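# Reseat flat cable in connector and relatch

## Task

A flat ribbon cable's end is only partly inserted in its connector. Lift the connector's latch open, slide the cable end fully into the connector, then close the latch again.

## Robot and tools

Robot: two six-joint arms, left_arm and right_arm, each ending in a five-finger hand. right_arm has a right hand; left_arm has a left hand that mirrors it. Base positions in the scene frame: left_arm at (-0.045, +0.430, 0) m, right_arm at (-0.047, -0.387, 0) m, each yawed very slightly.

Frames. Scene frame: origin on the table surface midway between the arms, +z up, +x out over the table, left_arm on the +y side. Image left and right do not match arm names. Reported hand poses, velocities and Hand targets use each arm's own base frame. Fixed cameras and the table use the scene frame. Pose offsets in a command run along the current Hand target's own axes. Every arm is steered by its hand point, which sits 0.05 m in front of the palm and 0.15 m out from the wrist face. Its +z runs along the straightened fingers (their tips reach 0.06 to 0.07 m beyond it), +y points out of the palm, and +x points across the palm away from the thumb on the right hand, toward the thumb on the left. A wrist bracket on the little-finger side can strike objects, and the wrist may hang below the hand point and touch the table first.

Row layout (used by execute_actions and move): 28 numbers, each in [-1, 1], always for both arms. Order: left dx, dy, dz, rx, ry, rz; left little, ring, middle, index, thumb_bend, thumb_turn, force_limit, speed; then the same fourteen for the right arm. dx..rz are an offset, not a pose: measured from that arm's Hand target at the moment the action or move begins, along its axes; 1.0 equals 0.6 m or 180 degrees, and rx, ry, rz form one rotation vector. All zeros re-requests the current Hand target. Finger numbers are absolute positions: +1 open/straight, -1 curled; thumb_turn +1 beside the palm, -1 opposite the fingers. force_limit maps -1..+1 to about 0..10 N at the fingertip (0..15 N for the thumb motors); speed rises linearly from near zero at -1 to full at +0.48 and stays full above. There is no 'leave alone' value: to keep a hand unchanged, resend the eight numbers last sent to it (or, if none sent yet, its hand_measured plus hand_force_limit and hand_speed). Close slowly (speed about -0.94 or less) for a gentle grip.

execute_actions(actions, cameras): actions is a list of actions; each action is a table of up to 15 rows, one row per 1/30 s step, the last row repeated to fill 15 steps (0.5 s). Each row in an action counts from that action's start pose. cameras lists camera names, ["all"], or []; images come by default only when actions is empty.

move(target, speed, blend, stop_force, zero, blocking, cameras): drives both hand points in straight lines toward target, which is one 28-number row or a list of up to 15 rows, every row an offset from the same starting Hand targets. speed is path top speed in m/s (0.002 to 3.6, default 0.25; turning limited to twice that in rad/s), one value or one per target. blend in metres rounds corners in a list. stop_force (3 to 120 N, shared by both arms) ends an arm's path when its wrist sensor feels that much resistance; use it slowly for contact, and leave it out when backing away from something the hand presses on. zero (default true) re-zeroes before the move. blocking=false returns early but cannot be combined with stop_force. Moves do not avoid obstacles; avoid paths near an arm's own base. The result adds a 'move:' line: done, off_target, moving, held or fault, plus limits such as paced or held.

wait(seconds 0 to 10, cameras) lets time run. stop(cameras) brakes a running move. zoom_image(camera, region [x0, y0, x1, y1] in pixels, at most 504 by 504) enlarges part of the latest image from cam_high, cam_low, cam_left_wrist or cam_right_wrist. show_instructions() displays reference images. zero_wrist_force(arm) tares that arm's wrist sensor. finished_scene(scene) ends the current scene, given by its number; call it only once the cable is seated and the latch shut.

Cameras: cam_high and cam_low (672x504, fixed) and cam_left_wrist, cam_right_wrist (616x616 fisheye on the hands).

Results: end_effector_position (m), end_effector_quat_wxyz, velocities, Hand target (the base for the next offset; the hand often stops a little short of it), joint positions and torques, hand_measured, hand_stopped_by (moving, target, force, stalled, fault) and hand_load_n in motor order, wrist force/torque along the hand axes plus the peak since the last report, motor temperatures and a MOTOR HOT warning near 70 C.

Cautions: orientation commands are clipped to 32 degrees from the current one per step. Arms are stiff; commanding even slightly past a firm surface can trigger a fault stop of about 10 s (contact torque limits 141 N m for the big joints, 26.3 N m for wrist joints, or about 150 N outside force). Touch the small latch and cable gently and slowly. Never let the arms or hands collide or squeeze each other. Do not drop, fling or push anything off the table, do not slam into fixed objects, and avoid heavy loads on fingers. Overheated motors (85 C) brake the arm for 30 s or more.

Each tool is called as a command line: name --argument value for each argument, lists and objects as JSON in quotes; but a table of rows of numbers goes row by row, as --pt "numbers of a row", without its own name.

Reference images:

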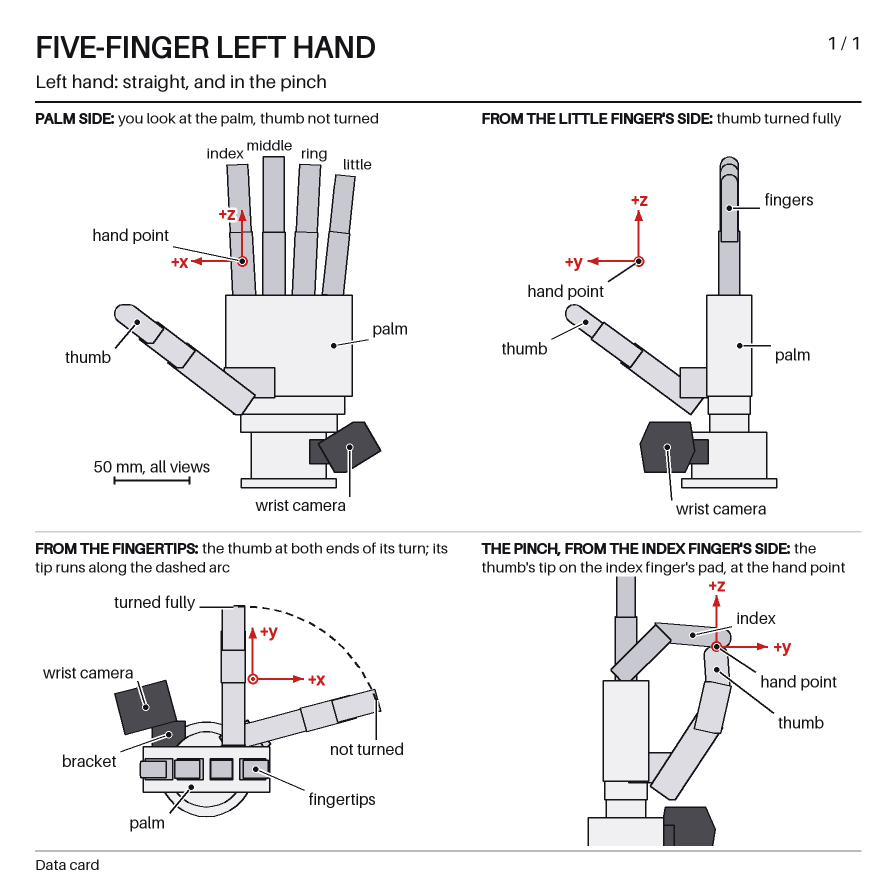

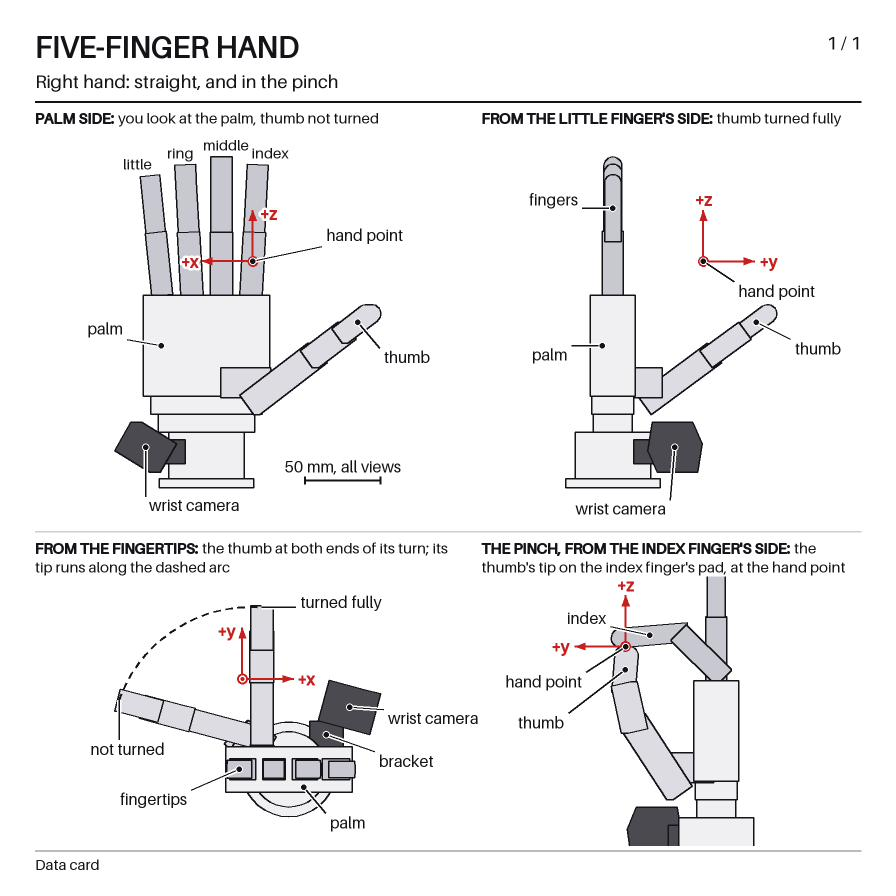

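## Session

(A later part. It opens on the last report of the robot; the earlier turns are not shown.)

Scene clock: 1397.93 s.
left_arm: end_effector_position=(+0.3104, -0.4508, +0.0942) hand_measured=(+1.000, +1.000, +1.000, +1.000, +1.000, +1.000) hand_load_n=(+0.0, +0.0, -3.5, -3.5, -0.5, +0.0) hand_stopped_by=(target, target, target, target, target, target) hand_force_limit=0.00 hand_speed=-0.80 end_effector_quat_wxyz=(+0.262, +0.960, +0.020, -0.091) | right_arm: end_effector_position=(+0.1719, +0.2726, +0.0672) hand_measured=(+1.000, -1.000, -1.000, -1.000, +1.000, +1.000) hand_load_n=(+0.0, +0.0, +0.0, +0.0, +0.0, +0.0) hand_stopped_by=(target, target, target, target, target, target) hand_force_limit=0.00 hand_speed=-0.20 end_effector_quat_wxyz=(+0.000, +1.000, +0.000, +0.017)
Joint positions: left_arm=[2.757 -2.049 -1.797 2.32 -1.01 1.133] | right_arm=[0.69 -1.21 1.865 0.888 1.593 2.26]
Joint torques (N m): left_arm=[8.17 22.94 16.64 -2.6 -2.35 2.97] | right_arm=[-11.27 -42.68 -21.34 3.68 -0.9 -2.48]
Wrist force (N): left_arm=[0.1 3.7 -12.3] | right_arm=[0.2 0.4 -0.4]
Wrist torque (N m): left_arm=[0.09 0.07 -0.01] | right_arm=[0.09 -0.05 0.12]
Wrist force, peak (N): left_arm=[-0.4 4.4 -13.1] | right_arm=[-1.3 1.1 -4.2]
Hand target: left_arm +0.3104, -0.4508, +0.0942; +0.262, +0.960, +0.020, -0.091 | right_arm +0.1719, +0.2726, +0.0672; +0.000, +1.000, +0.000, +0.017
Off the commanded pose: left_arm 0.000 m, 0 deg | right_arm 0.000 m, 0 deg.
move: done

move --pt "0 0 0 0 0 0 1 1 1 1 1 1 0 -0.8 -0.006 0 0 0 0 0 1 -1 -1 -1 1 1 0 -0.2" --pt "0 0 0 0 0 0 1 1 1 1 1 1 0 -0.8 -0.006 0 0.0031 0 0 0 1 -1 -1 -1 1 1 0 -0.2" --speed 0.02

move --target '[0,0,0,0,0,0, 1, 1, 1, 1, 1, 1, 0, -0.8, 0.015,0,0,0,0,0, 1, -1, -1, -1, 1, 1, 0, -0.2]' --speed 0.004 --stop_force 6

move --target '[0,0,0,0,0,0, 1, 1, 1, 1, 1, 1, 0, -0.8, 0,0,-0.00025,0,0,0, 1, -1, -1, -1, 1, 1, 0, -0.2]' --speed 0.003

move --target '[0,0,0,0,0,0, 1, 1, 1, 1, 1, 1, 0, -0.8, 0,0,-0.00025,0,0,0, 1, -1, -1, -1, 1, 1, 0, -0.2]' --speed 0.003

move --target '[0,0,0,0,0,0, 1, 1, 1, 1, 1, 1, 0, -0.8, 0,0,-0.00025,0,0,0, 1, -1, -1, -1, 1, 1, 0, -0.2]' --speed 0.003

Scene clock: 1498.07 s.
left_arm: end_effector_position=(+0.3104, -0.4508, +0.0942) hand_measured=(+1.000, +1.000, +1.000, +1.000, +1.000, +1.000) hand_load_n=(+0.0, +0.0, -3.5, -3.5, +0.0, +0.0) hand_stopped_by=(target, target, target, target, target, target) hand_force_limit=0.00 hand_speed=-0.80 end_effector_quat_wxyz=(+0.262, +0.960, +0.020, -0.091) | right_arm: end_effector_position=(+0.1683, +0.2726, +0.0651) hand_measured=(+1.000, -1.000, -1.000, -1.000, +1.000, +1.000) hand_load_n=(+0.0, +0.0, +0.0, +0.0, +0.0, +0.0) hand_stopped_by=(target, target, target, target, target, target) hand_force_limit=0.00 hand_speed=-0.20 end_effector_quat_wxyz=(+0.000, +1.000, +0.000, +0.017) end_effector_velocity=(-0.001, -0.001, +0.001) end_effector_angular_velocity=(-0.004, +0.004, +0.002)
Joint positions: left_arm=[2.757 -2.049 -1.797 2.32 -1.01 1.133] | right_arm=[0.696 -1.21 1.873 0.881 1.593 2.266]
Joint velocities: left_arm=[within noise] | right_arm=[-0.001 -0.001 0.001 0.006 0.001 -0.002]
Joint torques (N m): left_arm=[7.26 23.03 15.82 -2.52 -2.2 2.99] | right_arm=[-9.26 -32.04 -14.49 3.69 1.67 -2.61]
Wrist force (N): left_arm=[-0.1 4.2 -12.8] | right_arm=[-0.1 0.7 -0.2]
Wrist torque (N m): left_arm=[0.14 0.07 -0.02] | right_arm=[0.13 -0.02 -0.09]
Wrist force, peak (N): left_arm=[-0.3 4.8 -13.2] | right_arm=[0.0 0.8 -0.4]
Hand target: left_arm +0.3104, -0.4508, +0.0942; +0.262, +0.960, +0.020, -0.091 | right_arm +0.1684, +0.2726, +0.0652; +0.000, +1.000, +0.000, +0.017
Off the commanded pose: left_arm 0.000 m, 0 deg | right_arm 0.000 m, 0 deg.
move: done

Scene clock: 1499.93 s.
left_arm: end_effector_position=(+0.3104, -0.4508, +0.0942) hand_measured=(+1.000, +1.000, +1.000, +1.000, +1.000, +1.000) hand_load_n=(+0.0, +0.0, -4.0, -3.5, +0.0, +0.0) hand_stopped_by=(target, target, target, target, target, target) hand_force_limit=0.00 hand_speed=-0.80 end_effector_quat_wxyz=(+0.262, +0.960, +0.020, -0.091) | right_arm: end_effector_position=(+0.1717, +0.2726, +0.0653) hand_measured=(+1.000, -1.000, -1.000, -1.000, +1.000, +1.000) hand_load_n=(+0.0, +0.0, +0.0, +0.0, +0.0, +0.0) hand_stopped_by=(target, target, target, target, target, target) hand_force_limit=0.00 hand_speed=-0.20 end_effector_quat_wxyz=(+0.000, +1.000, +0.000, +0.017)
Joint positions: left_arm=[2.757 -2.049 -1.797 2.32 -1.01 1.133] | right_arm=[0.69 -1.207 1.867 0.884 1.593 2.26]
Joint torques (N m): left_arm=[7.67 23.79 15.96 -2.54 -2.27 3.06] | right_arm=[8.33 -43.32 -5.08 -0.33 0.34 3.25]
Wrist force (N): left_arm=[0.6 4.8 -12.5] | right_arm=[-6.7 0.7 -1.0]
Wrist torque (N m): left_arm=[0.08 0.16 0.03] | right_arm=[0.11 -0.34 -0.29]
Wrist force, peak (N): left_arm=[-0.4 4.6 -13.3] | right_arm=[-7.6 0.8 -1.3]
Hand target: left_arm +0.3104, -0.4508, +0.0942; +0.262, +0.960, +0.020, -0.091 | right_arm +0.1717, +0.2726, +0.0653; +0.000, +1.000, +0.000, +0.017 (not the last commanded pose)
Off the commanded pose: left_arm 0.000 m, 0 deg | right_arm 0.006 m, 0 deg.
move: contact (right_arm)

Scene clock: 1500.63 s.
left_arm: end_effector_position=(+0.3104, -0.4508, +0.0942) hand_measured=(+1.000, +1.000, +1.000, +1.000, +1.000, +1.000) hand_load_n=(+0.0, +0.5, -4.0, -4.0, +0.0, +0.0) hand_stopped_by=(target, target, target, target, target, target) hand_force_limit=0.00 hand_speed=-0.80 end_effector_quat_wxyz=(+0.262, +0.960, +0.020, -0.091) | right_arm: end_effector_position=(+0.1716, +0.2726, +0.0654) hand_measured=(+1.000, -1.000, -1.000, -1.000, +1.000, +1.000) hand_load_n=(+0.0, +0.0, +0.0, +0.0, +0.0, +0.0) hand_stopped_by=(target, target, target, target, target, target) hand_force_limit=0.00 hand_speed=-0.20 end_effector_quat_wxyz=(+0.000, +1.000, +0.000, +0.017)
Joint positions: left_arm=[2.757 -2.049 -1.797 2.32 -1.01 1.133] | right_arm=[0.69 -1.207 1.867 0.884 1.593 2.26]
Joint torques (N m): left_arm=[7.19 23.06 16.31 -2.53 -2.22 3.13] | right_arm=[9.75 -44.83 -23.05 2.6 0.76 3.17]
Wrist force (N): left_arm=[0.8 4.8 -12.1] | right_arm=[-6.0 0.3 0.1]
Wrist torque (N m): left_arm=[0.12 0.15 0.03] | right_arm=[0.04 -0.40 -0.26]
Wrist force, peak (N): left_arm=[0.7 5.0 -12.7] | right_arm=[-7.0 0.8 -0.9]
Hand target: left_arm +0.3104, -0.4508, +0.0942; +0.262, +0.960, +0.020, -0.091 | right_arm +0.1717, +0.2726, +0.0654; +0.000, +1.000, +0.000, +0.017
Off the commanded pose: left_arm 0.000 m, 0 deg | right_arm 0.000 m, 0 deg.
move: done

Scene clock: 1501.33 s.
left_arm: end_effector_position=(+0.3104, -0.4508, +0.0942) hand_measured=(+1.000, +1.000, +1.000, +1.000, +1.000, +1.000) hand_load_n=(+0.0, +0.0, -4.5, -3.5, +0.0, +0.0) hand_stopped_by=(target, target, target, target, target, target) hand_force_limit=0.00 hand_speed=-0.80 end_effector_quat_wxyz=(+0.262, +0.960, +0.020, -0.091) | right_arm: end_effector_position=(+0.1716, +0.2726, +0.0656) hand_measured=(+1.000, -1.000, -1.000, -1.000, +1.000, +1.000) hand_load_n=(+0.0, +0.0, +0.0, +0.0, +0.0, +0.0) hand_stopped_by=(target, target, target, target, target, target) hand_force_limit=0.00 hand_speed=-0.20 end_effector_quat_wxyz=(+0.000, +1.000, +0.000, +0.017)
Joint positions: left_arm=[2.757 -2.049 -1.797 2.32 -1.01 1.133] | right_arm=[0.69 -1.208 1.867 0.884 1.593 2.26]
Joint torques (N m): left_arm=[8.31 23.08 16.05 -2.46 -2.23 2.94] | right_arm=[8.68 -44.27 -26.21 2.66 0.92 3.13]
Wrist force (N): left_arm=[1.2 4.2 -11.3] | right_arm=[-5.9 0.4 1.4]
Wrist torque (N m): left_arm=[0.05 0.13 0.05] | right_arm=[0.00 -0.40 -0.26]
Wrist force, peak (N): left_arm=[0.5 5.2 -12.6] | right_arm=[-6.0 0.4 2.3]
Hand target: left_arm +0.3104, -0.4508, +0.0942; +0.262, +0.960, +0.020, -0.091 | right_arm +0.1716, +0.2726, +0.0656; +0.000, +1.000, +0.000, +0.017
Off the commanded pose: left_arm 0.000 m, 0 deg | right_arm 0.000 m, 0 deg.
move: done

Scene clock: 1502.03 s.
left_arm: end_effector_position=(+0.3104, -0.4508, +0.0942) hand_measured=(+1.000, +1.000, +1.000, +1.000, +1.000, +1.000) hand_load_n=(+0.0, +0.0, -4.0, -3.5, +0.0, +0.0) hand_stopped_by=(target, target, target, target, target, target) hand_force_limit=0.00 hand_speed=-0.80 end_effector_quat_wxyz=(+0.262, +0.960, +0.020, -0.091) | right_arm: end_effector_position=(+0.1716, +0.2726, +0.0657) hand_measured=(+1.000, -1.000, -1.000, -1.000, +1.000, +1.000) hand_load_n=(+0.0, +0.0, +0.0, +0.0, -0.5, +0.0) hand_stopped_by=(target, target, target, target, target, target) hand_force_limit=0.00 hand_speed=-0.20 end_effector_quat_wxyz=(+0.000, +1.000, +0.000, +0.017)
Joint positions: left_arm=[2.757 -2.049 -1.797 2.32 -1.01 1.133] | right_arm=[0.69 -1.208 1.867 0.885 1.593 2.26]
Joint torques (N m): left_arm=[7.61 23.07 16.14 -2.55 -2.22 3.16] | right_arm=[8.55 -44.07 -26 2.63 0.95 3.23]
Wrist force (N): left_arm=[1.3 3.9 -11.3] | right_arm=[-5.4 0.7 2.1]
Wrist torque (N m): left_arm=[0.04 0.14 0.04] | right_arm=[0.03 -0.48 -0.22]
Wrist force, peak (N): left_arm=[0.8 4.9 -12.6] | right_arm=[-6.3 0.4 0.2]
Hand target: left_arm +0.3104, -0.4508, +0.0942; +0.262, +0.960, +0.020, -0.091 | right_arm +0.1716, +0.2726, +0.0657; +0.000, +1.000, +0.000, +0.017
Off the commanded pose: left_arm 0.000 m, 0 deg | right_arm 0.000 m, 0 deg.
move: done

move --target '[0,0,0,0,0,0, 1, 1, 1, 1, 1, 1, 0, -0.8, 0.0001,0,-0.0004,0,0,0, 1, -1, -1, -1, 1, 1, 0, -0.2]' --speed 0.003

move --target '[0,0,0,0,0,0, 1, 1, 1, 1, 1, 1, 0, -0.8, 0.0002,0,-0.0004,0,0,0, 1, -1, -1, -1, 1, 1, 0, -0.2]' --speed 0.003

move --target '[0,0,0,0,0,0, 1, 1, 1, 1, 1, 1, 0, -0.8, 0.0002,0,-0.0004,0,0,0, 1, -1, -1, -1, 1, 1, 0, -0.2]' --speed 0.003 --cameras '["cam_right_wrist"]'

zoom_image --camera "cam_right_wrist" --region '[230, 150, 290, 210]'

Scene clock: 1510.03 s.
left_arm: end_effector_position=(+0.3104, -0.4508, +0.0942) hand_measured=(+1.000, +1.000, +1.000, +1.000, +1.000, +1.000) hand_load_n=(+0.0, +0.0, -4.5, -3.5, +0.0, +0.0) hand_stopped_by=(target, target, target, target, target, target) hand_force_limit=0.00 hand_speed=-0.80 end_effector_quat_wxyz=(+0.262, +0.960, +0.020, -0.091) | right_arm: end_effector_position=(+0.1717, +0.2726, +0.0660) hand_measured=(+1.000, -1.000, -1.000, -1.000, +1.000, +1.000) hand_load_n=(-0.5, +0.0, +0.0, +0.0, +0.0, +0.0) hand_stopped_by=(target, target, target, target, target, target) hand_force_limit=0.00 hand_speed=-0.20 end_effector_quat_wxyz=(+0.000, +1.000, +0.000, +0.017)
Joint positions: left_arm=[2.757 -2.049 -1.797 2.32 -1.01 1.133] | right_arm=[0.69 -1.208 1.867 0.885 1.593 2.26]
Joint torques (N m): left_arm=[7.42 23.36 15.92 -2.4 -2.08 3.11] | right_arm=[-7.12 -44.05 -27.25 2.76 2.18 -0.46]
Wrist force (N): left_arm=[0.7 4.9 -12.6] | right_arm=[-5.9 0.7 0.3]
Wrist torque (N m): left_arm=[0.07 0.12 0.04] | right_arm=[-0.01 -0.36 -0.23]
Wrist force, peak (N): left_arm=[0.8 5.1 -12.6] | right_arm=[-6.0 0.4 2.2]
Hand target: left_arm +0.3104, -0.4508, +0.0942; +0.262, +0.960, +0.020, -0.091 | right_arm +0.1717, +0.2726, +0.0660; +0.000, +1.000, +0.000, +0.017
Off the commanded pose: left_arm 0.000 m, 0 deg | right_arm 0.000 m, 0 deg.
move: done

Scene clock: 1510.73 s.
left_arm: end_effector_position=(+0.3104, -0.4508, +0.0942) hand_measured=(+1.000, +1.000, +1.000, +1.000, +1.000, +1.000) hand_load_n=(+0.0, +0.0, -4.0, -3.5, +0.0, +0.0) hand_stopped_by=(target, target, target, target, target, target) hand_force_limit=0.00 hand_speed=-0.80 end_effector_quat_wxyz=(+0.262, +0.960, +0.020, -0.091) | right_arm: end_effector_position=(+0.1718, +0.2726, +0.0662) hand_measured=(+1.000, -1.000, -1.000, -1.000, +1.000, +1.000) hand_load_n=(-0.5, +0.0, +0.0, +0.0, -0.5, +0.0) hand_stopped_by=(target, target, target, target, target, target) hand_force_limit=0.00 hand_speed=-0.20 end_effector_quat_wxyz=(+0.000, +1.000, +0.000, +0.017)
Joint positions: left_arm=[2.757 -2.049 -1.797 2.32 -1.01 1.133] | right_arm=[0.69 -1.208 1.866 0.886 1.593 2.26]
Joint torques (N m): left_arm=[7.74 23.51 16.55 -2.5 -2.08 3.03] | right_arm=[-14.46 -42.14 -26.6 2.73 1.79 -3.06]
Wrist force (N): left_arm=[0.8 4.8 -12.4] | right_arm=[-5.7 0.7 0.2]
Wrist torque (N m): left_arm=[0.06 0.13 0.04] | right_arm=[-0.01 -0.39 -0.21]
Wrist force, peak (N): left_arm=[0.6 5.1 -12.6] | right_arm=[-5.8 0.8 0.2]
Hand target: left_arm +0.3104, -0.4508, +0.0942; +0.262, +0.960, +0.020, -0.091 | right_arm +0.1718, +0.2726, +0.0662; +0.000, +1.000, +0.000, +0.017
Off the commanded pose: left_arm 0.000 m, 0 deg | right_arm 0.000 m, 0 deg.
move: done

Scene clock: 1511.43 s.
left_arm: end_effector_position=(+0.3104, -0.4508, +0.0942) hand_measured=(+1.000, +1.000, +1.000, +1.000, +1.000, +1.000) hand_load_n=(+0.0, +0.5, -4.0, -4.0, +0.0, +0.0) hand_stopped_by=(target, target, target, target, target, target) hand_force_limit=0.00 hand_speed=-0.80 end_effector_quat_wxyz=(+0.262, +0.960, +0.020, -0.091) | right_arm: end_effector_position=(+0.1719, +0.2726, +0.0665) hand_measured=(+1.000, -1.000, -1.000, -1.000, +1.000, +1.000) hand_load_n=(-0.5, +0.0, +0.0, +0.0, +0.0, +0.0) hand_stopped_by=(target, target, target, target, target, target) hand_force_limit=0.00 hand_speed=-0.20 end_effector_quat_wxyz=(+0.000, +1.000, +0.000, +0.017)
Joint positions: left_arm=[2.757 -2.049 -1.797 2.32 -1.01 1.133] | right_arm=[0.69 -1.209 1.866 0.887 1.593 2.26]
Joint torques (N m): left_arm=[7.75 23.67 16.3 -2.3 -2.19 3.08] | right_arm=[-12.83 -41.04 -23.98 3.05 0.42 -2.76]
Wrist force (N): left_arm=[0.9 4.6 -12.1] | right_arm=[-1.8 0.8 -3.8]
Wrist torque (N m): left_arm=[0.07 0.14 0.04] | right_arm=[0.29 0.18 0.02]
Wrist force, peak (N): left_arm=[0.8 4.9 -12.6] | right_arm=[-6.0 0.8 0.0]
Hand target: left_arm +0.3104, -0.4508, +0.0942; +0.262, +0.960, +0.020, -0.091 | right_arm +0.1719, +0.2726, +0.0665; +0.000, +1.000, +0.000, +0.017
Off the commanded pose: left_arm 0.000 m, 0 deg | right_arm 0.000 m, 0 deg.
move: done
camera_calibration:
cam_right_wrist: T_world_to_cam=[[0.269626, -0.962015, 0.0427753, 0.211861], [-0.857766, -0.219745, 0.464705, 0.180934], [-0.437653, -0.161988, -0.884432, 0.296905], [0, 0, 0, 1]] pos_world=[0.228018, 0.291667, 0.169449]
Images, in order (width x height): cam_right_wrist 616x616.

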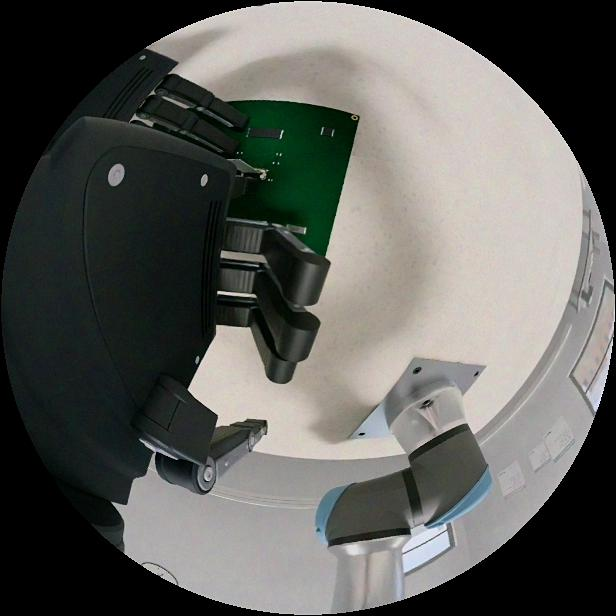

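Scaled by 8.400 from the camera's 616x616 image, which has a finer 880x880 frame.

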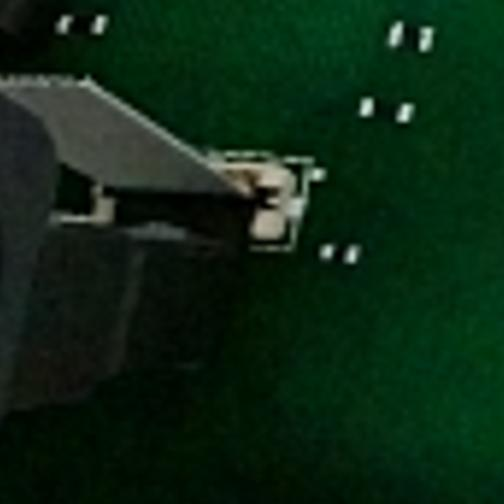

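move --pt "0 0 0 0 0 0 1 1 1 1 1 1 0 -0.8 -0.0143 0 -0.0672 0 0 0 1 -1 -1 -1 1 1 0 -0.2" --pt "-0.0263 -0.0453 -0.1195 0 0 0 1 1 1 1 1 1 0 -0.8 0.1273 0.0833 -0.3042 0.0087 -0.0087 -0.4999 -1 -1 -1 -1 1 1 0 -0.2" --speed '[0.1,0.4]' --blend '[0.01,0]'

move --target '[0,0,0,0,0,0, 1, 1, 1, 1, 1, 1, 0, -0.8, 0,0,0,0,0,-0.5, -1, -1, -1, -1, 1, 1, 0, -0.2]' --speed 0.5

Scene clock: 1579.73 s.
left_arm: end_effector_position=(+0.3043, -0.3908, +0.1442) hand_measured=(+1.000, +1.000, +1.000, +1.000, +1.000, +1.000) hand_load_n=(+0.0, +0.0, +0.0, +0.0, +0.0, +0.0) hand_stopped_by=(target, target, target, target, target, target) hand_force_limit=0.00 hand_speed=-0.80 end_effector_quat_wxyz=(+0.262, +0.960, +0.020, -0.091) | right_arm: end_effector_position=(+0.2419, +0.2226, +0.2515) hand_measured=(-1.000, -1.000, -1.000, -1.000, +1.000, +1.000) hand_load_n=(+0.0, +0.0, +0.0, +0.0, +0.0, +0.0) hand_stopped_by=(target, target, target, target, target, target) hand_force_limit=0.00 hand_speed=-0.20 end_effector_quat_wxyz=(+0.000, +0.707, +0.707, +0.000)
Joint positions: left_arm=[2.906 -1.903 -1.89 2.173 -1.01 1.308] | right_arm=[0.507 -1.573 1.794 1.35 1.571 0.507]
Joint torques (N m): left_arm=[-8.22 21.52 26.76 -0.88 2.15 -2.38] | right_arm=[11.62 -5.14 -8.29 4.08 1 -2.73]
Wrist force (N): left_arm=[-0.1 -1.8 1.2] | right_arm=[-0.2 0.0 -0.5]
Wrist torque (N m): left_arm=[-0.33 0.00 -0.03] | right_arm=[0.03 0.03 0.02]
Wrist force, peak (N): left_arm=[0.6 5.2 -12.7] | right_arm=[-2.1 0.9 -4.7]
Hand target: left_arm +0.3043, -0.3908, +0.1442; +0.262, +0.960, +0.020, -0.091 | right_arm +0.2419, +0.2226, +0.2515; +0.000, +0.707, +0.707, +0.000
Off the commanded pose: left_arm 0.000 m, 0 deg | right_arm 0.000 m, 0 deg.
move: done

Scene clock: 1581.90 s.
left_arm: end_effector_position=(+0.3043, -0.3908, +0.1442) hand_measured=(+1.000, +1.000, +1.000, +1.000, +1.000, +1.000) hand_load_n=(+0.0, +0.0, +0.0, +0.0, +0.0, +0.0) hand_stopped_by=(target, target, target, target, target, target) hand_force_limit=0.00 hand_speed=-0.80 end_effector_quat_wxyz=(+0.262, +0.960, +0.020, -0.091) | right_arm: end_effector_position=(+0.2420, +0.2226, +0.2515) hand_measured=(-1.000, -1.000, -1.000, -1.000, +1.000, +1.000) hand_load_n=(+0.0, +0.0, +0.0, +0.0, +0.0, +0.0) hand_stopped_by=(target, target, target, target, target, target) hand_force_limit=0.00 hand_speed=-0.20 end_effector_quat_wxyz=(+0.000, +0.000, +1.000, +0.000) end_effector_velocity=(-0.001, +0.000, -0.001) end_effector_angular_velocity=(+0.000, +0.001, +0.006)
Joint positions: left_arm=[2.906 -1.903 -1.89 2.173 -1.01 1.308] | right_arm=[0.132 -1.696 1.908 1.359 1.571 -1.439]
Joint velocities: left_arm=[within noise] | right_arm=[0 -0.001 0.002 0 0 -0.006]
Joint torques (N m): left_arm=[-8.46 21.49 26.24 -0.87 2.12 -2.34] | right_arm=[11.38 -28.35 -5.96 2.73 1.01 -2.99]
Wrist force (N): left_arm=[-0.1 -1.8 1.3] | right_arm=[-0.5 0.2 -0.5]
Wrist torque (N m): left_arm=[-0.34 0.00 -0.03] | right_arm=[0.04 0.04 -0.10]
Wrist force, peak (N): left_arm=[-0.3 -2.0 1.3] | right_arm=[-0.9 -0.1 -0.3]
Hand target: left_arm +0.3043, -0.3908, +0.1442; +0.262, +0.960, +0.020, -0.091 | right_arm +0.2419, +0.2226, +0.2515; +0.000, +0.000, +1.000, +0.000
Off the commanded pose: left_arm 0.000 m, 0 deg | right_arm 0.000 m, 0 deg.
move: done

move --pt "0 0 0 0 0 0 1 1 1 1 1 1 0 -0.8 -0.1133 0.045 0.0833 0 -0.4167 0 -1 -1 -1 -1 1 1 0 -0.2" --pt "0 0 0 0 0 0 1 1 1 1 1 1 0 -0.8 -0.1467 0.1 0.1667 0 -0.4167 0 -1 -1 -1 -1 1 1 0 -0.2" --pt "0 0 0 0 0 0 1 1 1 1 1 1 0 -0.8 -0.1467 0.135 0.2525 0 -0.4167 0 -1 -1 -1 -1 1 1 0 -0.2" --speed '[0.4,0.2,0.1]' --blend '[0.02,0.02,0]' --cameras '["cam_right_wrist"]'

Scene clock: 1592.20 s.
left_arm: end_effector_position=(+0.3043, -0.3908, +0.1442) hand_measured=(+1.000, +1.000, +1.000, +1.000, +1.000, +1.000) hand_load_n=(+0.0, +0.0, +0.0, +0.0, +0.0, +0.0) hand_stopped_by=(target, target, target, target, target, target) hand_force_limit=0.00 hand_speed=-0.80 end_effector_quat_wxyz=(+0.262, +0.960, +0.020, -0.091) | right_arm: end_effector_position=(+0.3299, +0.3037, +0.1001) hand_measured=(-1.000, -1.000, -1.000, -1.000, +1.000, +1.000) hand_load_n=(+0.0, +0.0, +0.0, +0.0, +0.0, +0.0) hand_stopped_by=(target, target, target, target, target, target) hand_force_limit=0.00 hand_speed=-0.20 end_effector_quat_wxyz=(+0.609, +0.000, +0.793, +0.000)
Joint positions: left_arm=[2.906 -1.903 -1.89 2.173 -1.01 1.308] | right_arm=[0.706 -1.387 2.497 -0.771 2.247 -1.354]
Joint torques (N m): left_arm=[-7.8 21.72 26.92 -0.83 2.31 -1.8] | right_arm=[-8.36 -5.45 1.34 -1.74 -0.45 -2.75]
Wrist force (N): left_arm=[-0.3 -1.8 1.1] | right_arm=[-0.2 0.9 0.1]
Wrist torque (N m): left_arm=[-0.33 0.02 -0.04] | right_arm=[0.16 -0.32 -0.01]
Wrist force, peak (N): left_arm=[-0.4 -2.2 1.1] | right_arm=[0.8 1.2 0.5]
Hand target: left_arm +0.3043, -0.3908, +0.1442; +0.262, +0.960, +0.020, -0.091 | right_arm +0.3299, +0.3037, +0.1000; +0.609, +0.000, +0.793, +0.000
Off the commanded pose: left_arm 0.000 m, 0 deg | right_arm 0.000 m, 0 deg.
move: done
camera_calibration:
cam_right_wrist: T_world_to_cam=[[-0.102642, 0.962116, -0.252581, -0.234351], [-0.259951, 0.219154, 0.940424, -0.0705036], [0.960151, 0.162186, 0.227609, -0.270108], [0, 0, 0, 1]] pos_world=[0.216963, 0.284732, 0.0685897]
Images, in order (width x height): cam_right_wrist 616x616.

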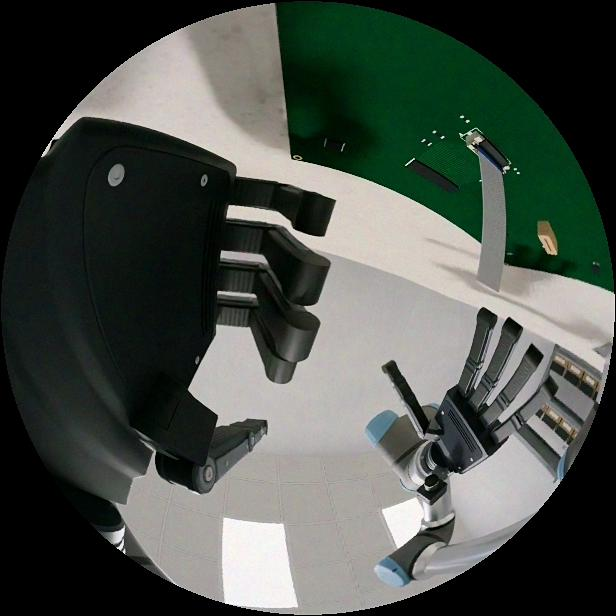

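zoom_image --camera "cam_right_wrist" --region '[452, 118, 524, 190]'

zoom_image --camera "cam_right_wrist" --region '[460, 124, 490, 154]'

zoom_image --camera "cam_right_wrist" --region '[480, 140, 516, 176]'

Scaled by 7.000 from the camera's 616x616 image, which has a finer 880x880 frame.

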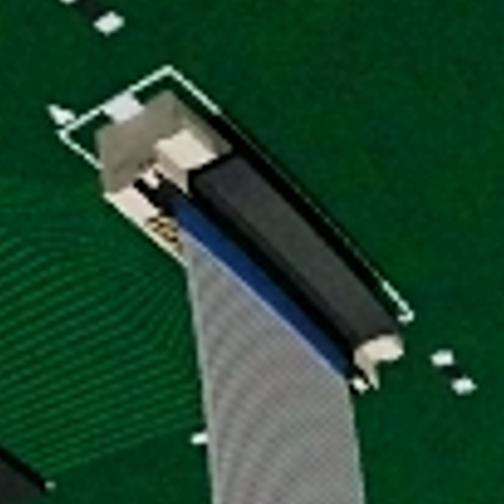

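Scaled by 16.800 from the camera's 616x616 image, which has a finer 880x880 frame.

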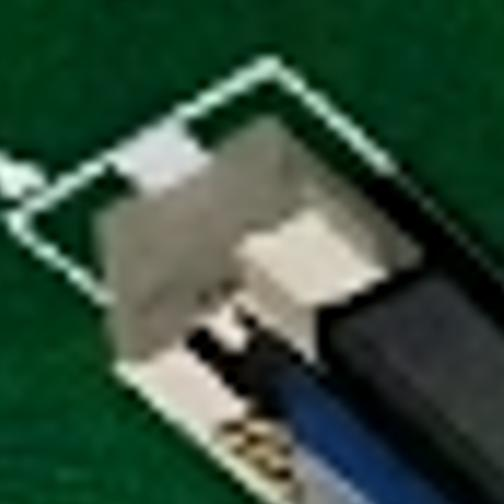

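Scaled by 14.000 from the camera's 616x616 image, which has a finer 880x880 frame.

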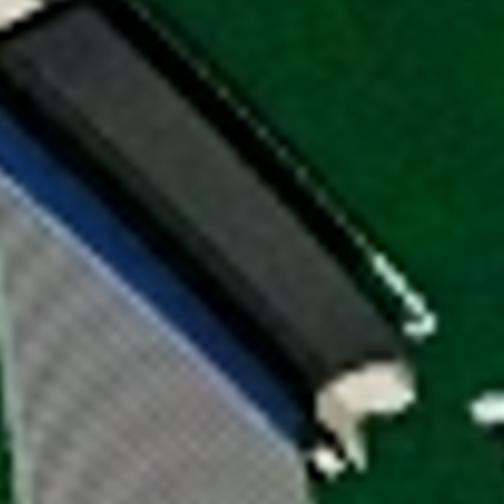

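move --pt "0 0 0 0 0 0 1 1 1 1 1 1 0 -0.8 -0.1617 -0.0733 -0.0278 0 0 0 -1 -1 -1 -1 1 1 0 -0.2" --pt "0.0263 0.0453 0.0995 0 0 0 1 1 1 1 1 1 0 -0.8 -0.2207 -0.1067 -0.1298 0 0.4167 0 -1 -1 -1 -1 1 1 0 -0.2" --speed '[0.2,0.4]' --blend '[0.02,0]'

move --target '[0,0,0,0,0,0, 1, 1, 1, 1, 1, 1, 0, -0.8, 0,0,0,0,0,0.5, -1, -1, -1, -1, 1, 1, 0, -0.2]' --speed 0.5 --cameras '["cam_left_wrist"]'

Scene clock: 1731.70 s.
left_arm: end_effector_position=(+0.3124, -0.4447, +0.1044) hand_measured=(+1.000, +1.000, +1.000, +1.000, +1.000, +1.000) hand_load_n=(+0.0, +0.0, +0.5, +0.0, +0.0, +0.0) hand_stopped_by=(target, target, target, target, target, target) hand_force_limit=0.00 hand_speed=-0.80 end_effector_quat_wxyz=(+0.262, +0.960, +0.020, -0.091) | right_arm: end_effector_position=(+0.2890, +0.2396, +0.2481) hand_measured=(-1.000, -1.000, -1.000, -1.000, +1.000, +1.000) hand_load_n=(+0.5, +0.0, +0.0, +0.0, +0.0, +0.0) hand_stopped_by=(target, target, target, target, target, target) hand_force_limit=0.00 hand_speed=-0.20 end_effector_quat_wxyz=(+0.000, +0.000, +1.000, +0.000)
Joint positions: left_arm=[2.773 -2.03 -1.797 2.291 -1.009 1.152] | right_arm=[0.169 -1.565 1.794 1.341 1.571 -1.402]
Joint torques (N m): left_arm=[11.56 44.29 2.66 -3.8 -1.1 3.44] | right_arm=[9.41 -15.69 -18.28 4.07 0.39 2.94]
Wrist force (N): left_arm=[-0.4 -1.7 1.0] | right_arm=[-0.5 0.0 -0.1]
Wrist torque (N m): left_arm=[-0.35 0.07 -0.04] | right_arm=[-0.02 0.04 -0.05]
Wrist force, peak (N): left_arm=[-0.3 -2.0 1.3] | right_arm=[1.4 1.6 0.6]
Hand target: left_arm +0.3124, -0.4447, +0.1044; +0.262, +0.960, +0.020, -0.091 | right_arm +0.2890, +0.2396, +0.2481; +0.000, +0.000, +1.000, +0.000
Off the commanded pose: left_arm 0.000 m, 0 deg | right_arm 0.000 m, 0 deg.
move: done

Scene clock: 1733.87 s.
left_arm: end_effector_position=(+0.3124, -0.4447, +0.1044) hand_measured=(+1.000, +1.000, +1.000, +1.000, +1.000, +1.000) hand_load_n=(+0.0, +0.0, +0.0, +0.0, -0.5, +0.0) hand_stopped_by=(target, target, target, target, target, target) hand_force_limit=0.00 hand_speed=-0.80 end_effector_quat_wxyz=(+0.262, +0.960, +0.020, -0.091) | right_arm: end_effector_position=(+0.2890, +0.2397, +0.2481) hand_measured=(-1.000, -1.000, -1.000, -1.000, +1.000, +1.000) hand_load_n=(+0.0, +0.0, +0.0, +0.0, +0.0, +0.0) hand_stopped_by=(target, target, target, target, target, target) hand_force_limit=0.00 hand_speed=-0.20 end_effector_quat_wxyz=(+0.000, +0.707, +0.707, +0.000) end_effector_velocity=(+0.000, +0.000, +0.000) end_effector_angular_velocity=(+0.001, +0.000, -0.006)
Joint positions: left_arm=[2.773 -2.03 -1.797 2.291 -1.009 1.152] | right_arm=[0.483 -1.464 1.687 1.348 1.571 0.482]
Joint velocities: left_arm=[within noise] | right_arm=[0 -0.001 0 0 0 0.006]
Joint torques (N m): left_arm=[12.4 43.73 2.45 -3.53 1.82 3.26] | right_arm=[-11.08 -36.38 -7.38 1.1 -0.81 3.43]
Wrist force (N): left_arm=[-0.5 -1.8 0.8] | right_arm=[0.0 -0.1 -0.1]
Wrist torque (N m): left_arm=[-0.36 0.07 -0.04] | right_arm=[0.01 -0.02 0.10]
Wrist force, peak (N): left_arm=[-0.6 -1.9 1.4] | right_arm=[-0.8 -0.3 -0.5]
Hand target: left_arm +0.3124, -0.4447, +0.1044; +0.262, +0.960, +0.020, -0.091 | right_arm +0.2890, +0.2396, +0.2481; +0.000, +0.707, +0.707, +0.000
Off the commanded pose: left_arm 0.000 m, 0 deg | right_arm 0.000 m, 0 deg.
move: done
camera_calibration:
cam_left_wrist: T_world_to_cam=[[0.195158, 0.83056, -0.521616, 0.364512], [0.930581, 0.011147, 0.365917, -0.31421], [0.30973, -0.556818, -0.770728, -0.146473], [0, 0, 0, 1]] pos_world=[0.266627, -0.380805, 0.192219]
Images, in order (width x height): cam_left_wrist 616x616.

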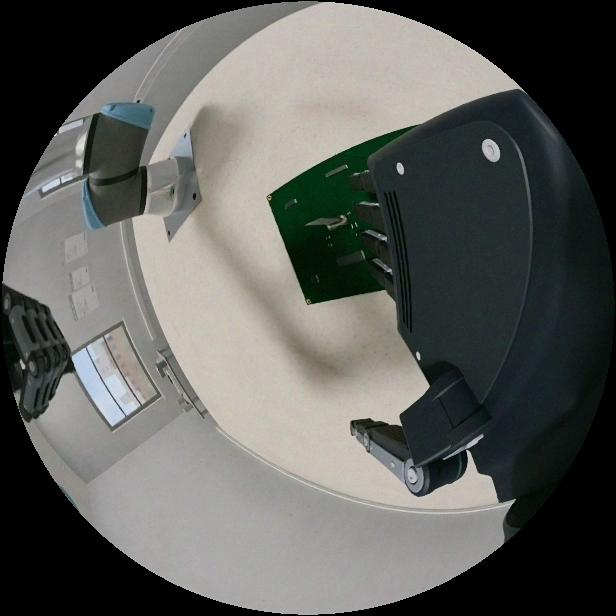

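move --target '[0.0062,-0.0167,0.0282,0,0,0, 1, 1, 1, 1, 1, 1, 0, -0.8, 0.042,-0.199,0.198,-0.0087,0.0087,0.4999, 1, -1, -1, -1, 1, 1, 0, -0.2]' --speed 0.05 --stop_force 8

move --target '[0.0031,-0.0083,0.0141,0,0,0, 1, 1, 1, 1, 1, 1, 0, -0.8, 0,0,0,0,0,0, 1, -1, -1, -1, 1, 1, 0, -0.2]' --speed 0.004 --stop_force 8 --cameras '["cam_left_wrist","cam_right_wrist"]'

Scene clock: 1752.80 s.
left_arm: end_effector_position=(+0.3124, -0.4447, +0.0946) hand_measured=(+1.000, +1.000, +1.000, +1.000, +1.000, +1.000) hand_load_n=(+0.0, +0.5, -1.5, -1.0, +0.0, +0.0) hand_stopped_by=(target, target, target, target, target, target) hand_force_limit=0.00 hand_speed=-0.80 end_effector_quat_wxyz=(+0.262, +0.960, +0.020, -0.091) | right_arm: end_effector_position=(+0.2131, +0.2556, +0.1726) hand_measured=(+1.000, -1.000, -1.000, -1.000, +1.000, +1.000) hand_load_n=(+0.0, +0.0, +0.0, +0.0, +0.0, +0.0) hand_stopped_by=(target, target, target, target, target, target) hand_force_limit=0.00 hand_speed=-0.20 end_effector_quat_wxyz=(+0.000, +0.959, +0.283, +0.012)
Joint positions: left_arm=[2.774 -2.045 -1.805 2.314 -1.009 1.152] | right_arm=[0.653 -1.351 1.749 1.151 1.579 1.65]
Joint torques (N m): left_arm=[7.61 41.44 14.7 -2.87 2.07 3.31] | right_arm=[-6.92 -37.91 -22.63 4.03 0.75 -2.6]
Wrist force (N): left_arm=[-2.0 0.7 -7.9] | right_arm=[-0.2 0.2 -0.3]
Wrist torque (N m): left_arm=[0.06 -0.11 -0.15] | right_arm=[0.04 0.00 0.08]
Wrist force, peak (N): left_arm=[-2.6 1.2 -8.5] | right_arm=[-0.5 0.7 -0.4]
Hand target: left_arm +0.3124, -0.4447, +0.0946; +0.262, +0.960, +0.020, -0.091 (not the last commanded pose) | right_arm +0.2131, +0.2556, +0.1726; +0.000, +0.959, +0.283, +0.012 (not the last commanded pose)
Off the commanded pose: left_arm 0.010 m, 0 deg | right_arm 0.062 m, 33 deg.
move: contact (left_arm), off_target (right_arm; path cut at 10 s)

Scene clock: 1753.97 s.
left_arm: end_effector_position=(+0.3124, -0.4447, +0.0942) hand_measured=(+1.000, +1.000, +1.000, +1.000, +1.000, +1.000) hand_load_n=(+0.0, +0.0, -3.5, -3.5, +0.0, +0.0) hand_stopped_by=(target, target, target, target, target, target) hand_force_limit=0.00 hand_speed=-0.80 end_effector_quat_wxyz=(+0.262, +0.960, +0.020, -0.091) | right_arm: end_effector_position=(+0.2131, +0.2556, +0.1726) hand_measured=(+1.000, -1.000, -1.000, -1.000, +1.000, +1.000) hand_load_n=(+0.0, +0.0, +0.0, +0.0, +0.0, +0.0) hand_stopped_by=(target, target, target, target, target, target) hand_force_limit=0.00 hand_speed=-0.20 end_effector_quat_wxyz=(+0.000, +0.959, +0.283, +0.012)
Joint positions: left_arm=[2.774 -2.046 -1.805 2.315 -1.009 1.152] | right_arm=[0.653 -1.351 1.749 1.151 1.579 1.65]
Joint torques (N m): left_arm=[6.24 37.52 18.04 -2.63 -1.3 2.58] | right_arm=[-8.66 -40.05 -24.47 3.98 -0.31 -2.65]
Wrist force (N): left_arm=[-3.1 4.4 -15.8] | right_arm=[-0.2 0.3 -0.4]
Wrist torque (N m): left_arm=[0.35 -0.14 -0.23] | right_arm=[0.06 -0.01 0.09]
Wrist force, peak (N): left_arm=[-4.7 4.9 -19.6] | right_arm=[-0.2 0.7 -0.2]
Hand target: left_arm +0.3124, -0.4447, +0.0942; +0.262, +0.960, +0.020, -0.091 (not the last commanded pose) | right_arm +0.2131, +0.2556, +0.1726; +0.000, +0.959, +0.283, +0.012
Off the commanded pose: left_arm 0.010 m, 0 deg | right_arm 0.000 m, 0 deg.
move: contact (left_arm)
camera_calibration:
cam_left_wrist: T_world_to_cam=[[0.195243, 0.830478, -0.521715, 0.359135], [0.930492, 0.0112555, 0.366139, -0.310545], [0.309942, -0.556938, -0.770556, -0.154499], [0, 0, 0, 1]] pos_world=[0.266727, -0.380805, 0.182018]
cam_right_wrist: T_world_to_cam=[[0.748353, -0.66171, 0.0459149, 0.000444635], [-0.598567, -0.643872, 0.476598, 0.214329], [-0.285806, -0.384147, -0.877921, 0.42943], [0, 0, 0, 1]] pos_world=[0.250692, 0.303259, 0.274836]
Images, in order (width x height): cam_left_wrist 616x616, cam_right_wrist 616x616.

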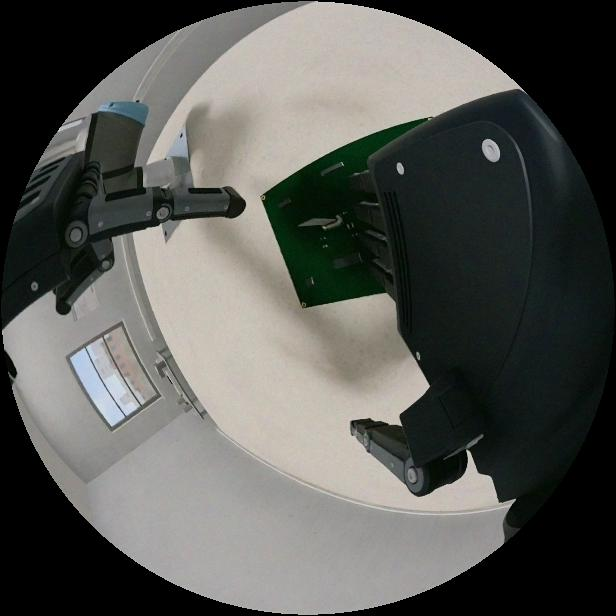

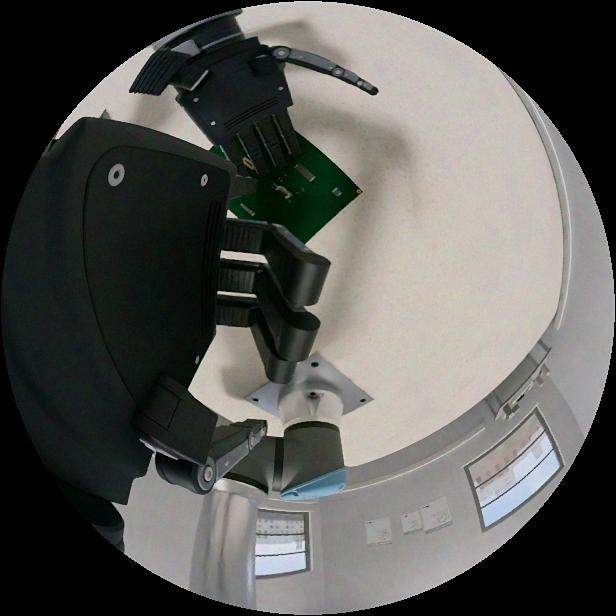

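move --pt "0 0 0 0 0 0 1 1 1 1 1 1 0 -0.8 -0.0632 -0.0728 0.0857 -0.0032 0.0031 0.1826 1 -1 -1 -1 1 1 0 -0.2" --pt "0 0 0 0 0 0 1 1 1 1 1 1 0 -0.8 -0.0648 -0.0733 0.1602 -0.0032 0.0031 0.1826 1 -1 -1 -1 1 1 0 -0.2" --speed '[0.3,0.1]' --cameras '["cam_right_wrist"]'

zoom_image --camera "cam_right_wrist" --region '[230, 140, 310, 220]'

Scene clock: 1767.33 s.
left_arm: end_effector_position=(+0.3124, -0.4447, +0.0942) hand_measured=(+1.000, +1.000, +1.000, +1.000, +1.000, +1.000) hand_load_n=(+0.0, +0.0, -3.5, -3.5, +0.0, +0.0) hand_stopped_by=(target, target, target, target, target, target) hand_force_limit=0.00 hand_speed=-0.80 end_effector_quat_wxyz=(+0.262, +0.960, +0.020, -0.091) | right_arm: end_effector_position=(+0.1587, +0.2721, +0.0754) hand_measured=(+1.000, -1.000, -1.000, -1.000, +1.000, +1.000) hand_load_n=(+0.5, +0.0, +0.0, +0.0, +0.0, +0.0) hand_stopped_by=(target, target, target, target, target, target) hand_force_limit=0.00 hand_speed=-0.20 end_effector_quat_wxyz=(+0.000, +1.000, +0.000, +0.017)
Joint positions: left_arm=[2.774 -2.046 -1.805 2.315 -1.009 1.152] | right_arm=[0.712 -1.236 1.878 0.903 1.593 2.283]
Joint torques (N m): left_arm=[0.07 37.23 19.72 -2.65 -2.52 -1.22] | right_arm=[-11.23 -37 -20.02 1.05 -0.76 3.13]
Wrist force (N): left_arm=[-2.7 3.6 -15.1] | right_arm=[-0.2 0.4 -0.4]
Wrist torque (N m): left_arm=[0.32 -0.14 -0.23] | right_arm=[0.11 0.00 0.03]
Wrist force, peak (N): left_arm=[-3.0 4.4 -16.0] | right_arm=[0.2 0.4 -1.7]
Hand target: left_arm +0.3124, -0.4447, +0.0942; +0.262, +0.960, +0.020, -0.091 | right_arm +0.1588, +0.2722, +0.0754; +0.000, +1.000, +0.000, +0.017
Off the commanded pose: left_arm 0.000 m, 0 deg | right_arm 0.000 m, 0 deg.
move: done
camera_calibration:
cam_right_wrist: T_world_to_cam=[[0.268899, -0.962213, 0.0428881, 0.214629], [-0.857677, -0.218949, 0.465243, 0.165086], [-0.438273, -0.161888, -0.884143, 0.299], [0, 0, 0, 1]] pos_world=[0.214921, 0.291068, 0.178348]
Images, in order (width x height): cam_right_wrist 616x616.

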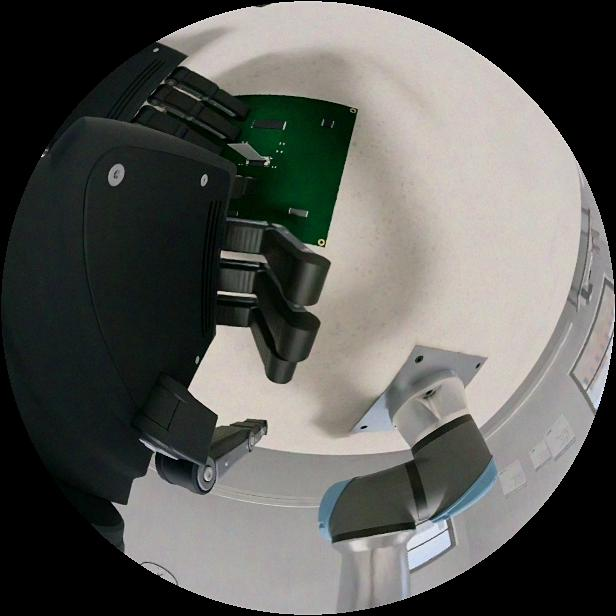

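Scaled by 6.300 from the camera's 616x616 image, which has a finer 880x880 frame.

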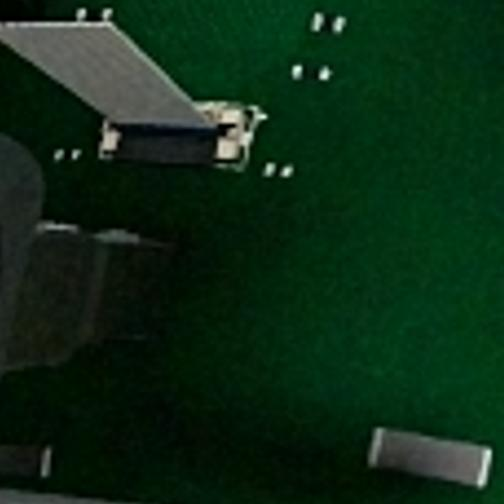

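move --target '[0,0,0,0,0,0, 1, 1, 1, 1, 1, 1, 0, -0.8, 0,0,0.0177,0,0,0, 1, -1, -1, -1, 1, 1, 0, -0.2]' --speed 0.02

move --target '[0,0,0,0,0,0, 1, 1, 1, 1, 1, 1, 0, -0.8, 0.035,0,0,0,0,0, 1, -1, -1, -1, 1, 1, 0, -0.2]' --speed 0.005 --stop_force 9

move --target '[0,0,0,0,0,0, 1, 1, 1, 1, 1, 1, 0, -0.8, 0,0,-0.0004,0,0,0, 1, -1, -1, -1, 1, 1, 0, -0.2]' --speed 0.003

move --target '[0,0,0,0,0,0, 1, 1, 1, 1, 1, 1, 0, -0.8, 0,0,-0.0004,0,0,0, 1, -1, -1, -1, 1, 1, 0, -0.2]' --speed 0.003

move --target '[0,0,0,0,0,0, 1, 1, 1, 1, 1, 1, 0, -0.8, 0,0,-0.0004,0,0,0, 1, -1, -1, -1, 1, 1, 0, -0.2]' --speed 0.003

Scene clock: 1779.10 s.
left_arm: end_effector_position=(+0.3124, -0.4447, +0.0942) hand_measured=(+1.000, +1.000, +1.000, +1.000, +1.000, +1.000) hand_load_n=(+0.0, +0.0, -3.5, -3.5, +0.0, +0.0) hand_stopped_by=(target, target, target, target, target, target) hand_force_limit=0.00 hand_speed=-0.80 end_effector_quat_wxyz=(+0.262, +0.960, +0.020, -0.091) | right_arm: end_effector_position=(+0.1591, +0.2721, +0.0646) hand_measured=(+1.000, -1.000, -1.000, -1.000, +1.000, +1.000) hand_load_n=(+0.0, +0.0, +0.0, +0.0, +0.0, +0.0) hand_stopped_by=(target, target, target, target, target, target) hand_force_limit=0.00 hand_speed=-0.20 end_effector_quat_wxyz=(+0.000, +1.000, +0.000, +0.017) end_effector_velocity=(-0.001, -0.001, +0.001) end_effector_angular_velocity=(-0.004, +0.004, +0.001)
Joint positions: left_arm=[2.774 -2.046 -1.805 2.315 -1.009 1.152] | right_arm=[0.711 -1.219 1.888 0.876 1.593 2.283]
Joint velocities: left_arm=[within noise] | right_arm=[0 0 0 0.006 0 -0.001]
Joint torques (N m): left_arm=[-3.72 36.94 19.09 -2.6 -2.47 -2.5] | right_arm=[-11.27 -42.75 -18.19 4.15 -0.75 -2.58]
Wrist force (N): left_arm=[-3.2 4.2 -15.7] | right_arm=[0.0 0.5 -0.1]
Wrist torque (N m): left_arm=[0.34 -0.13 -0.24] | right_arm=[0.08 -0.04 0.11]
Wrist force, peak (N): left_arm=[-3.1 4.6 -15.9] | right_arm=[-0.2 0.9 -0.5]
Hand target: left_arm +0.3124, -0.4447, +0.0942; +0.262, +0.960, +0.020, -0.091 | right_arm +0.1591, +0.2722, +0.0647; +0.000, +1.000, +0.000, +0.017
Off the commanded pose: left_arm 0.000 m, 0 deg | right_arm 0.000 m, 0 deg.
move: done

Scene clock: 1782.77 s.
left_arm: end_effector_position=(+0.3125, -0.4447, +0.0942) hand_measured=(+1.000, +1.000, +1.000, +1.000, +1.000, +1.000) hand_load_n=(+0.0, +0.0, -4.5, -4.0, +0.0, +0.0) hand_stopped_by=(target, target, target, target, target, target) hand_force_limit=0.00 hand_speed=-0.80 end_effector_quat_wxyz=(+0.262, +0.960, +0.020, -0.091) | right_arm: end_effector_position=(+0.1725, +0.2721, +0.0652) hand_measured=(+1.000, -1.000, -1.000, -1.000, +1.000, +1.000) hand_load_n=(-2.0, +0.0, +0.0, +0.0, +0.0, +0.0) hand_stopped_by=(target, target, target, target, target, target) hand_force_limit=0.00 hand_speed=-0.20 end_effector_quat_wxyz=(+0.000, +1.000, +0.000, +0.017)
Joint positions: left_arm=[2.774 -2.046 -1.805 2.315 -1.009 1.152] | right_arm=[0.687 -1.207 1.867 0.884 1.593 2.258]
Joint torques (N m): left_arm=[-5.48 34.84 15.75 -2.49 -2.09 -2.5] | right_arm=[8.3 -44.77 -7.27 -1.36 1.22 3.07]
Wrist force (N): left_arm=[3.8 4.5 -14.3] | right_arm=[-8.5 1.5 0.3]
Wrist torque (N m): left_arm=[0.26 0.25 0.15] | right_arm=[0.07 -0.42 -0.35]
Wrist force, peak (N): left_arm=[-3.3 4.5 -15.9] | right_arm=[-10.4 1.4 -1.5]
Hand target: left_arm +0.3124, -0.4447, +0.0942; +0.262, +0.960, +0.020, -0.091 | right_arm +0.1725, +0.2721, +0.0652; +0.000, +1.000, +0.000, +0.017 (not the last commanded pose)
Off the commanded pose: left_arm 0.000 m, 0 deg | right_arm 0.008 m, 0 deg.
move: contact (right_arm)

Scene clock: 1783.47 s.
left_arm: end_effector_position=(+0.3125, -0.4447, +0.0942) hand_measured=(+1.000, +1.000, +1.000, +1.000, +1.000, +1.000) hand_load_n=(+0.0, +0.0, -4.5, -4.0, -0.5, +0.0) hand_stopped_by=(target, target, target, target, target, target) hand_force_limit=0.00 hand_speed=-0.80 end_effector_quat_wxyz=(+0.262, +0.960, +0.020, -0.091) | right_arm: end_effector_position=(+0.1725, +0.2721, +0.0654) hand_measured=(+1.000, -1.000, -1.000, -1.000, +1.000, +1.000) hand_load_n=(-1.0, +0.0, +0.0, +0.0, +0.0, +0.0) hand_stopped_by=(target, target, target, target, target, target) hand_force_limit=0.00 hand_speed=-0.20 end_effector_quat_wxyz=(+0.000, +1.000, +0.000, +0.017)
Joint positions: left_arm=[2.774 -2.046 -1.805 2.315 -1.009 1.152] | right_arm=[0.687 -1.207 1.867 0.884 1.593 2.258]
Joint torques (N m): left_arm=[-6.56 33.32 12.53 -2.5 -1.7 -2.55] | right_arm=[8.42 -44.42 -27.7 2.17 1.67 3.18]
Wrist force (N): left_arm=[3.4 4.9 -14.7] | right_arm=[-7.6 1.2 1.5]
Wrist torque (N m): left_arm=[0.28 0.27 0.14] | right_arm=[-0.03 -0.51 -0.32]
Wrist force, peak (N): left_arm=[3.2 5.5 -15.4] | right_arm=[-8.8 1.7 -0.9]
Hand target: left_arm +0.3124, -0.4447, +0.0942; +0.262, +0.960, +0.020, -0.091 | right_arm +0.1725, +0.2721, +0.0655; +0.000, +1.000, +0.000, +0.017
Off the commanded pose: left_arm 0.000 m, 0 deg | right_arm 0.000 m, 0 deg.
move: done

Scene clock: 1784.17 s.
left_arm: end_effector_position=(+0.3125, -0.4447, +0.0942) hand_measured=(+1.000, +1.000, +1.000, +1.000, +1.000, +1.000) hand_load_n=(+0.0, +0.0, -4.5, -3.5, +0.0, +0.0) hand_stopped_by=(target, target, target, target, target, target) hand_force_limit=0.00 hand_speed=-0.80 end_effector_quat_wxyz=(+0.262, +0.960, +0.020, -0.091) | right_arm: end_effector_position=(+0.1725, +0.2721, +0.0657) hand_measured=(+1.000, -1.000, -1.000, -1.000, +1.000, +1.000) hand_load_n=(-1.5, +0.0, +0.0, +0.0, +0.0, +0.0) hand_stopped_by=(target, target, target, target, target, target) hand_force_limit=0.00 hand_speed=-0.20 end_effector_quat_wxyz=(+0.000, +1.000, +0.000, +0.017)
Joint positions: left_arm=[2.774 -2.046 -1.805 2.315 -1.009 1.152] | right_arm=[0.687 -1.207 1.867 0.885 1.593 2.258]
Joint torques (N m): left_arm=[-4.67 31.9 10.22 -2.44 -1.57 -2.58] | right_arm=[8.47 -45.06 -27.76 1.78 2.43 3.41]
Wrist force (N): left_arm=[3.1 5.1 -15.0] | right_arm=[-8.3 1.4 0.6]
Wrist torque (N m): left_arm=[0.26 0.30 0.13] | right_arm=[-0.03 -0.55 -0.35]
Wrist force, peak (N): left_arm=[3.2 5.6 -15.5] | right_arm=[-8.6 1.7 0.5]
Hand target: left_arm +0.3124, -0.4447, +0.0942; +0.262, +0.960, +0.020, -0.091 | right_arm +0.1725, +0.2721, +0.0657; +0.000, +1.000, +0.000, +0.017
Off the commanded pose: left_arm 0.000 m, 0 deg | right_arm 0.000 m, 0 deg.
move: done

Scene clock: 1784.87 s.
left_arm: end_effector_position=(+0.3125, -0.4447, +0.0942) hand_measured=(+1.000, +1.000, +1.000, +1.000, +1.000, +1.000) hand_load_n=(+0.0, +0.0, -4.5, -4.0, +0.0, +0.0) hand_stopped_by=(target, target, target, target, target, target) hand_force_limit=0.00 hand_speed=-0.80 end_effector_quat_wxyz=(+0.262, +0.960, +0.020, -0.091) | right_arm: end_effector_position=(+0.1725, +0.2721, +0.0659) hand_measured=(+1.000, -1.000, -1.000, -1.000, +1.000, +1.000) hand_load_n=(-1.5, +0.0, +0.0, +0.0, -0.5, +0.0) hand_stopped_by=(target, target, target, target, target, target) hand_force_limit=0.00 hand_speed=-0.20 end_effector_quat_wxyz=(+0.000, +1.000, +0.000, +0.017)
Joint positions: left_arm=[2.774 -2.046 -1.805 2.315 -1.009 1.152] | right_arm=[0.687 -1.208 1.867 0.885 1.593 2.258]
Joint torques (N m): left_arm=[-5.66 29.9 7.17 -2.52 -1.26 -2.49] | right_arm=[8.09 -43.26 -28.36 1.84 2.32 2.87]
Wrist force (N): left_arm=[3.4 5.3 -15.3] | right_arm=[-8.3 1.5 -1.1]
Wrist torque (N m): left_arm=[0.25 0.23 0.16] | right_arm=[0.06 -0.39 -0.34]
Wrist force, peak (N): left_arm=[3.1 5.7 -15.4] | right_arm=[-8.7 1.4 0.1]
Hand target: left_arm +0.3124, -0.4447, +0.0942; +0.262, +0.960, +0.020, -0.091 | right_arm +0.1725, +0.2721, +0.0659; +0.000, +1.000, +0.000, +0.017
Off the commanded pose: left_arm 0.000 m, 0 deg | right_arm 0.000 m, 0 deg.
move: done


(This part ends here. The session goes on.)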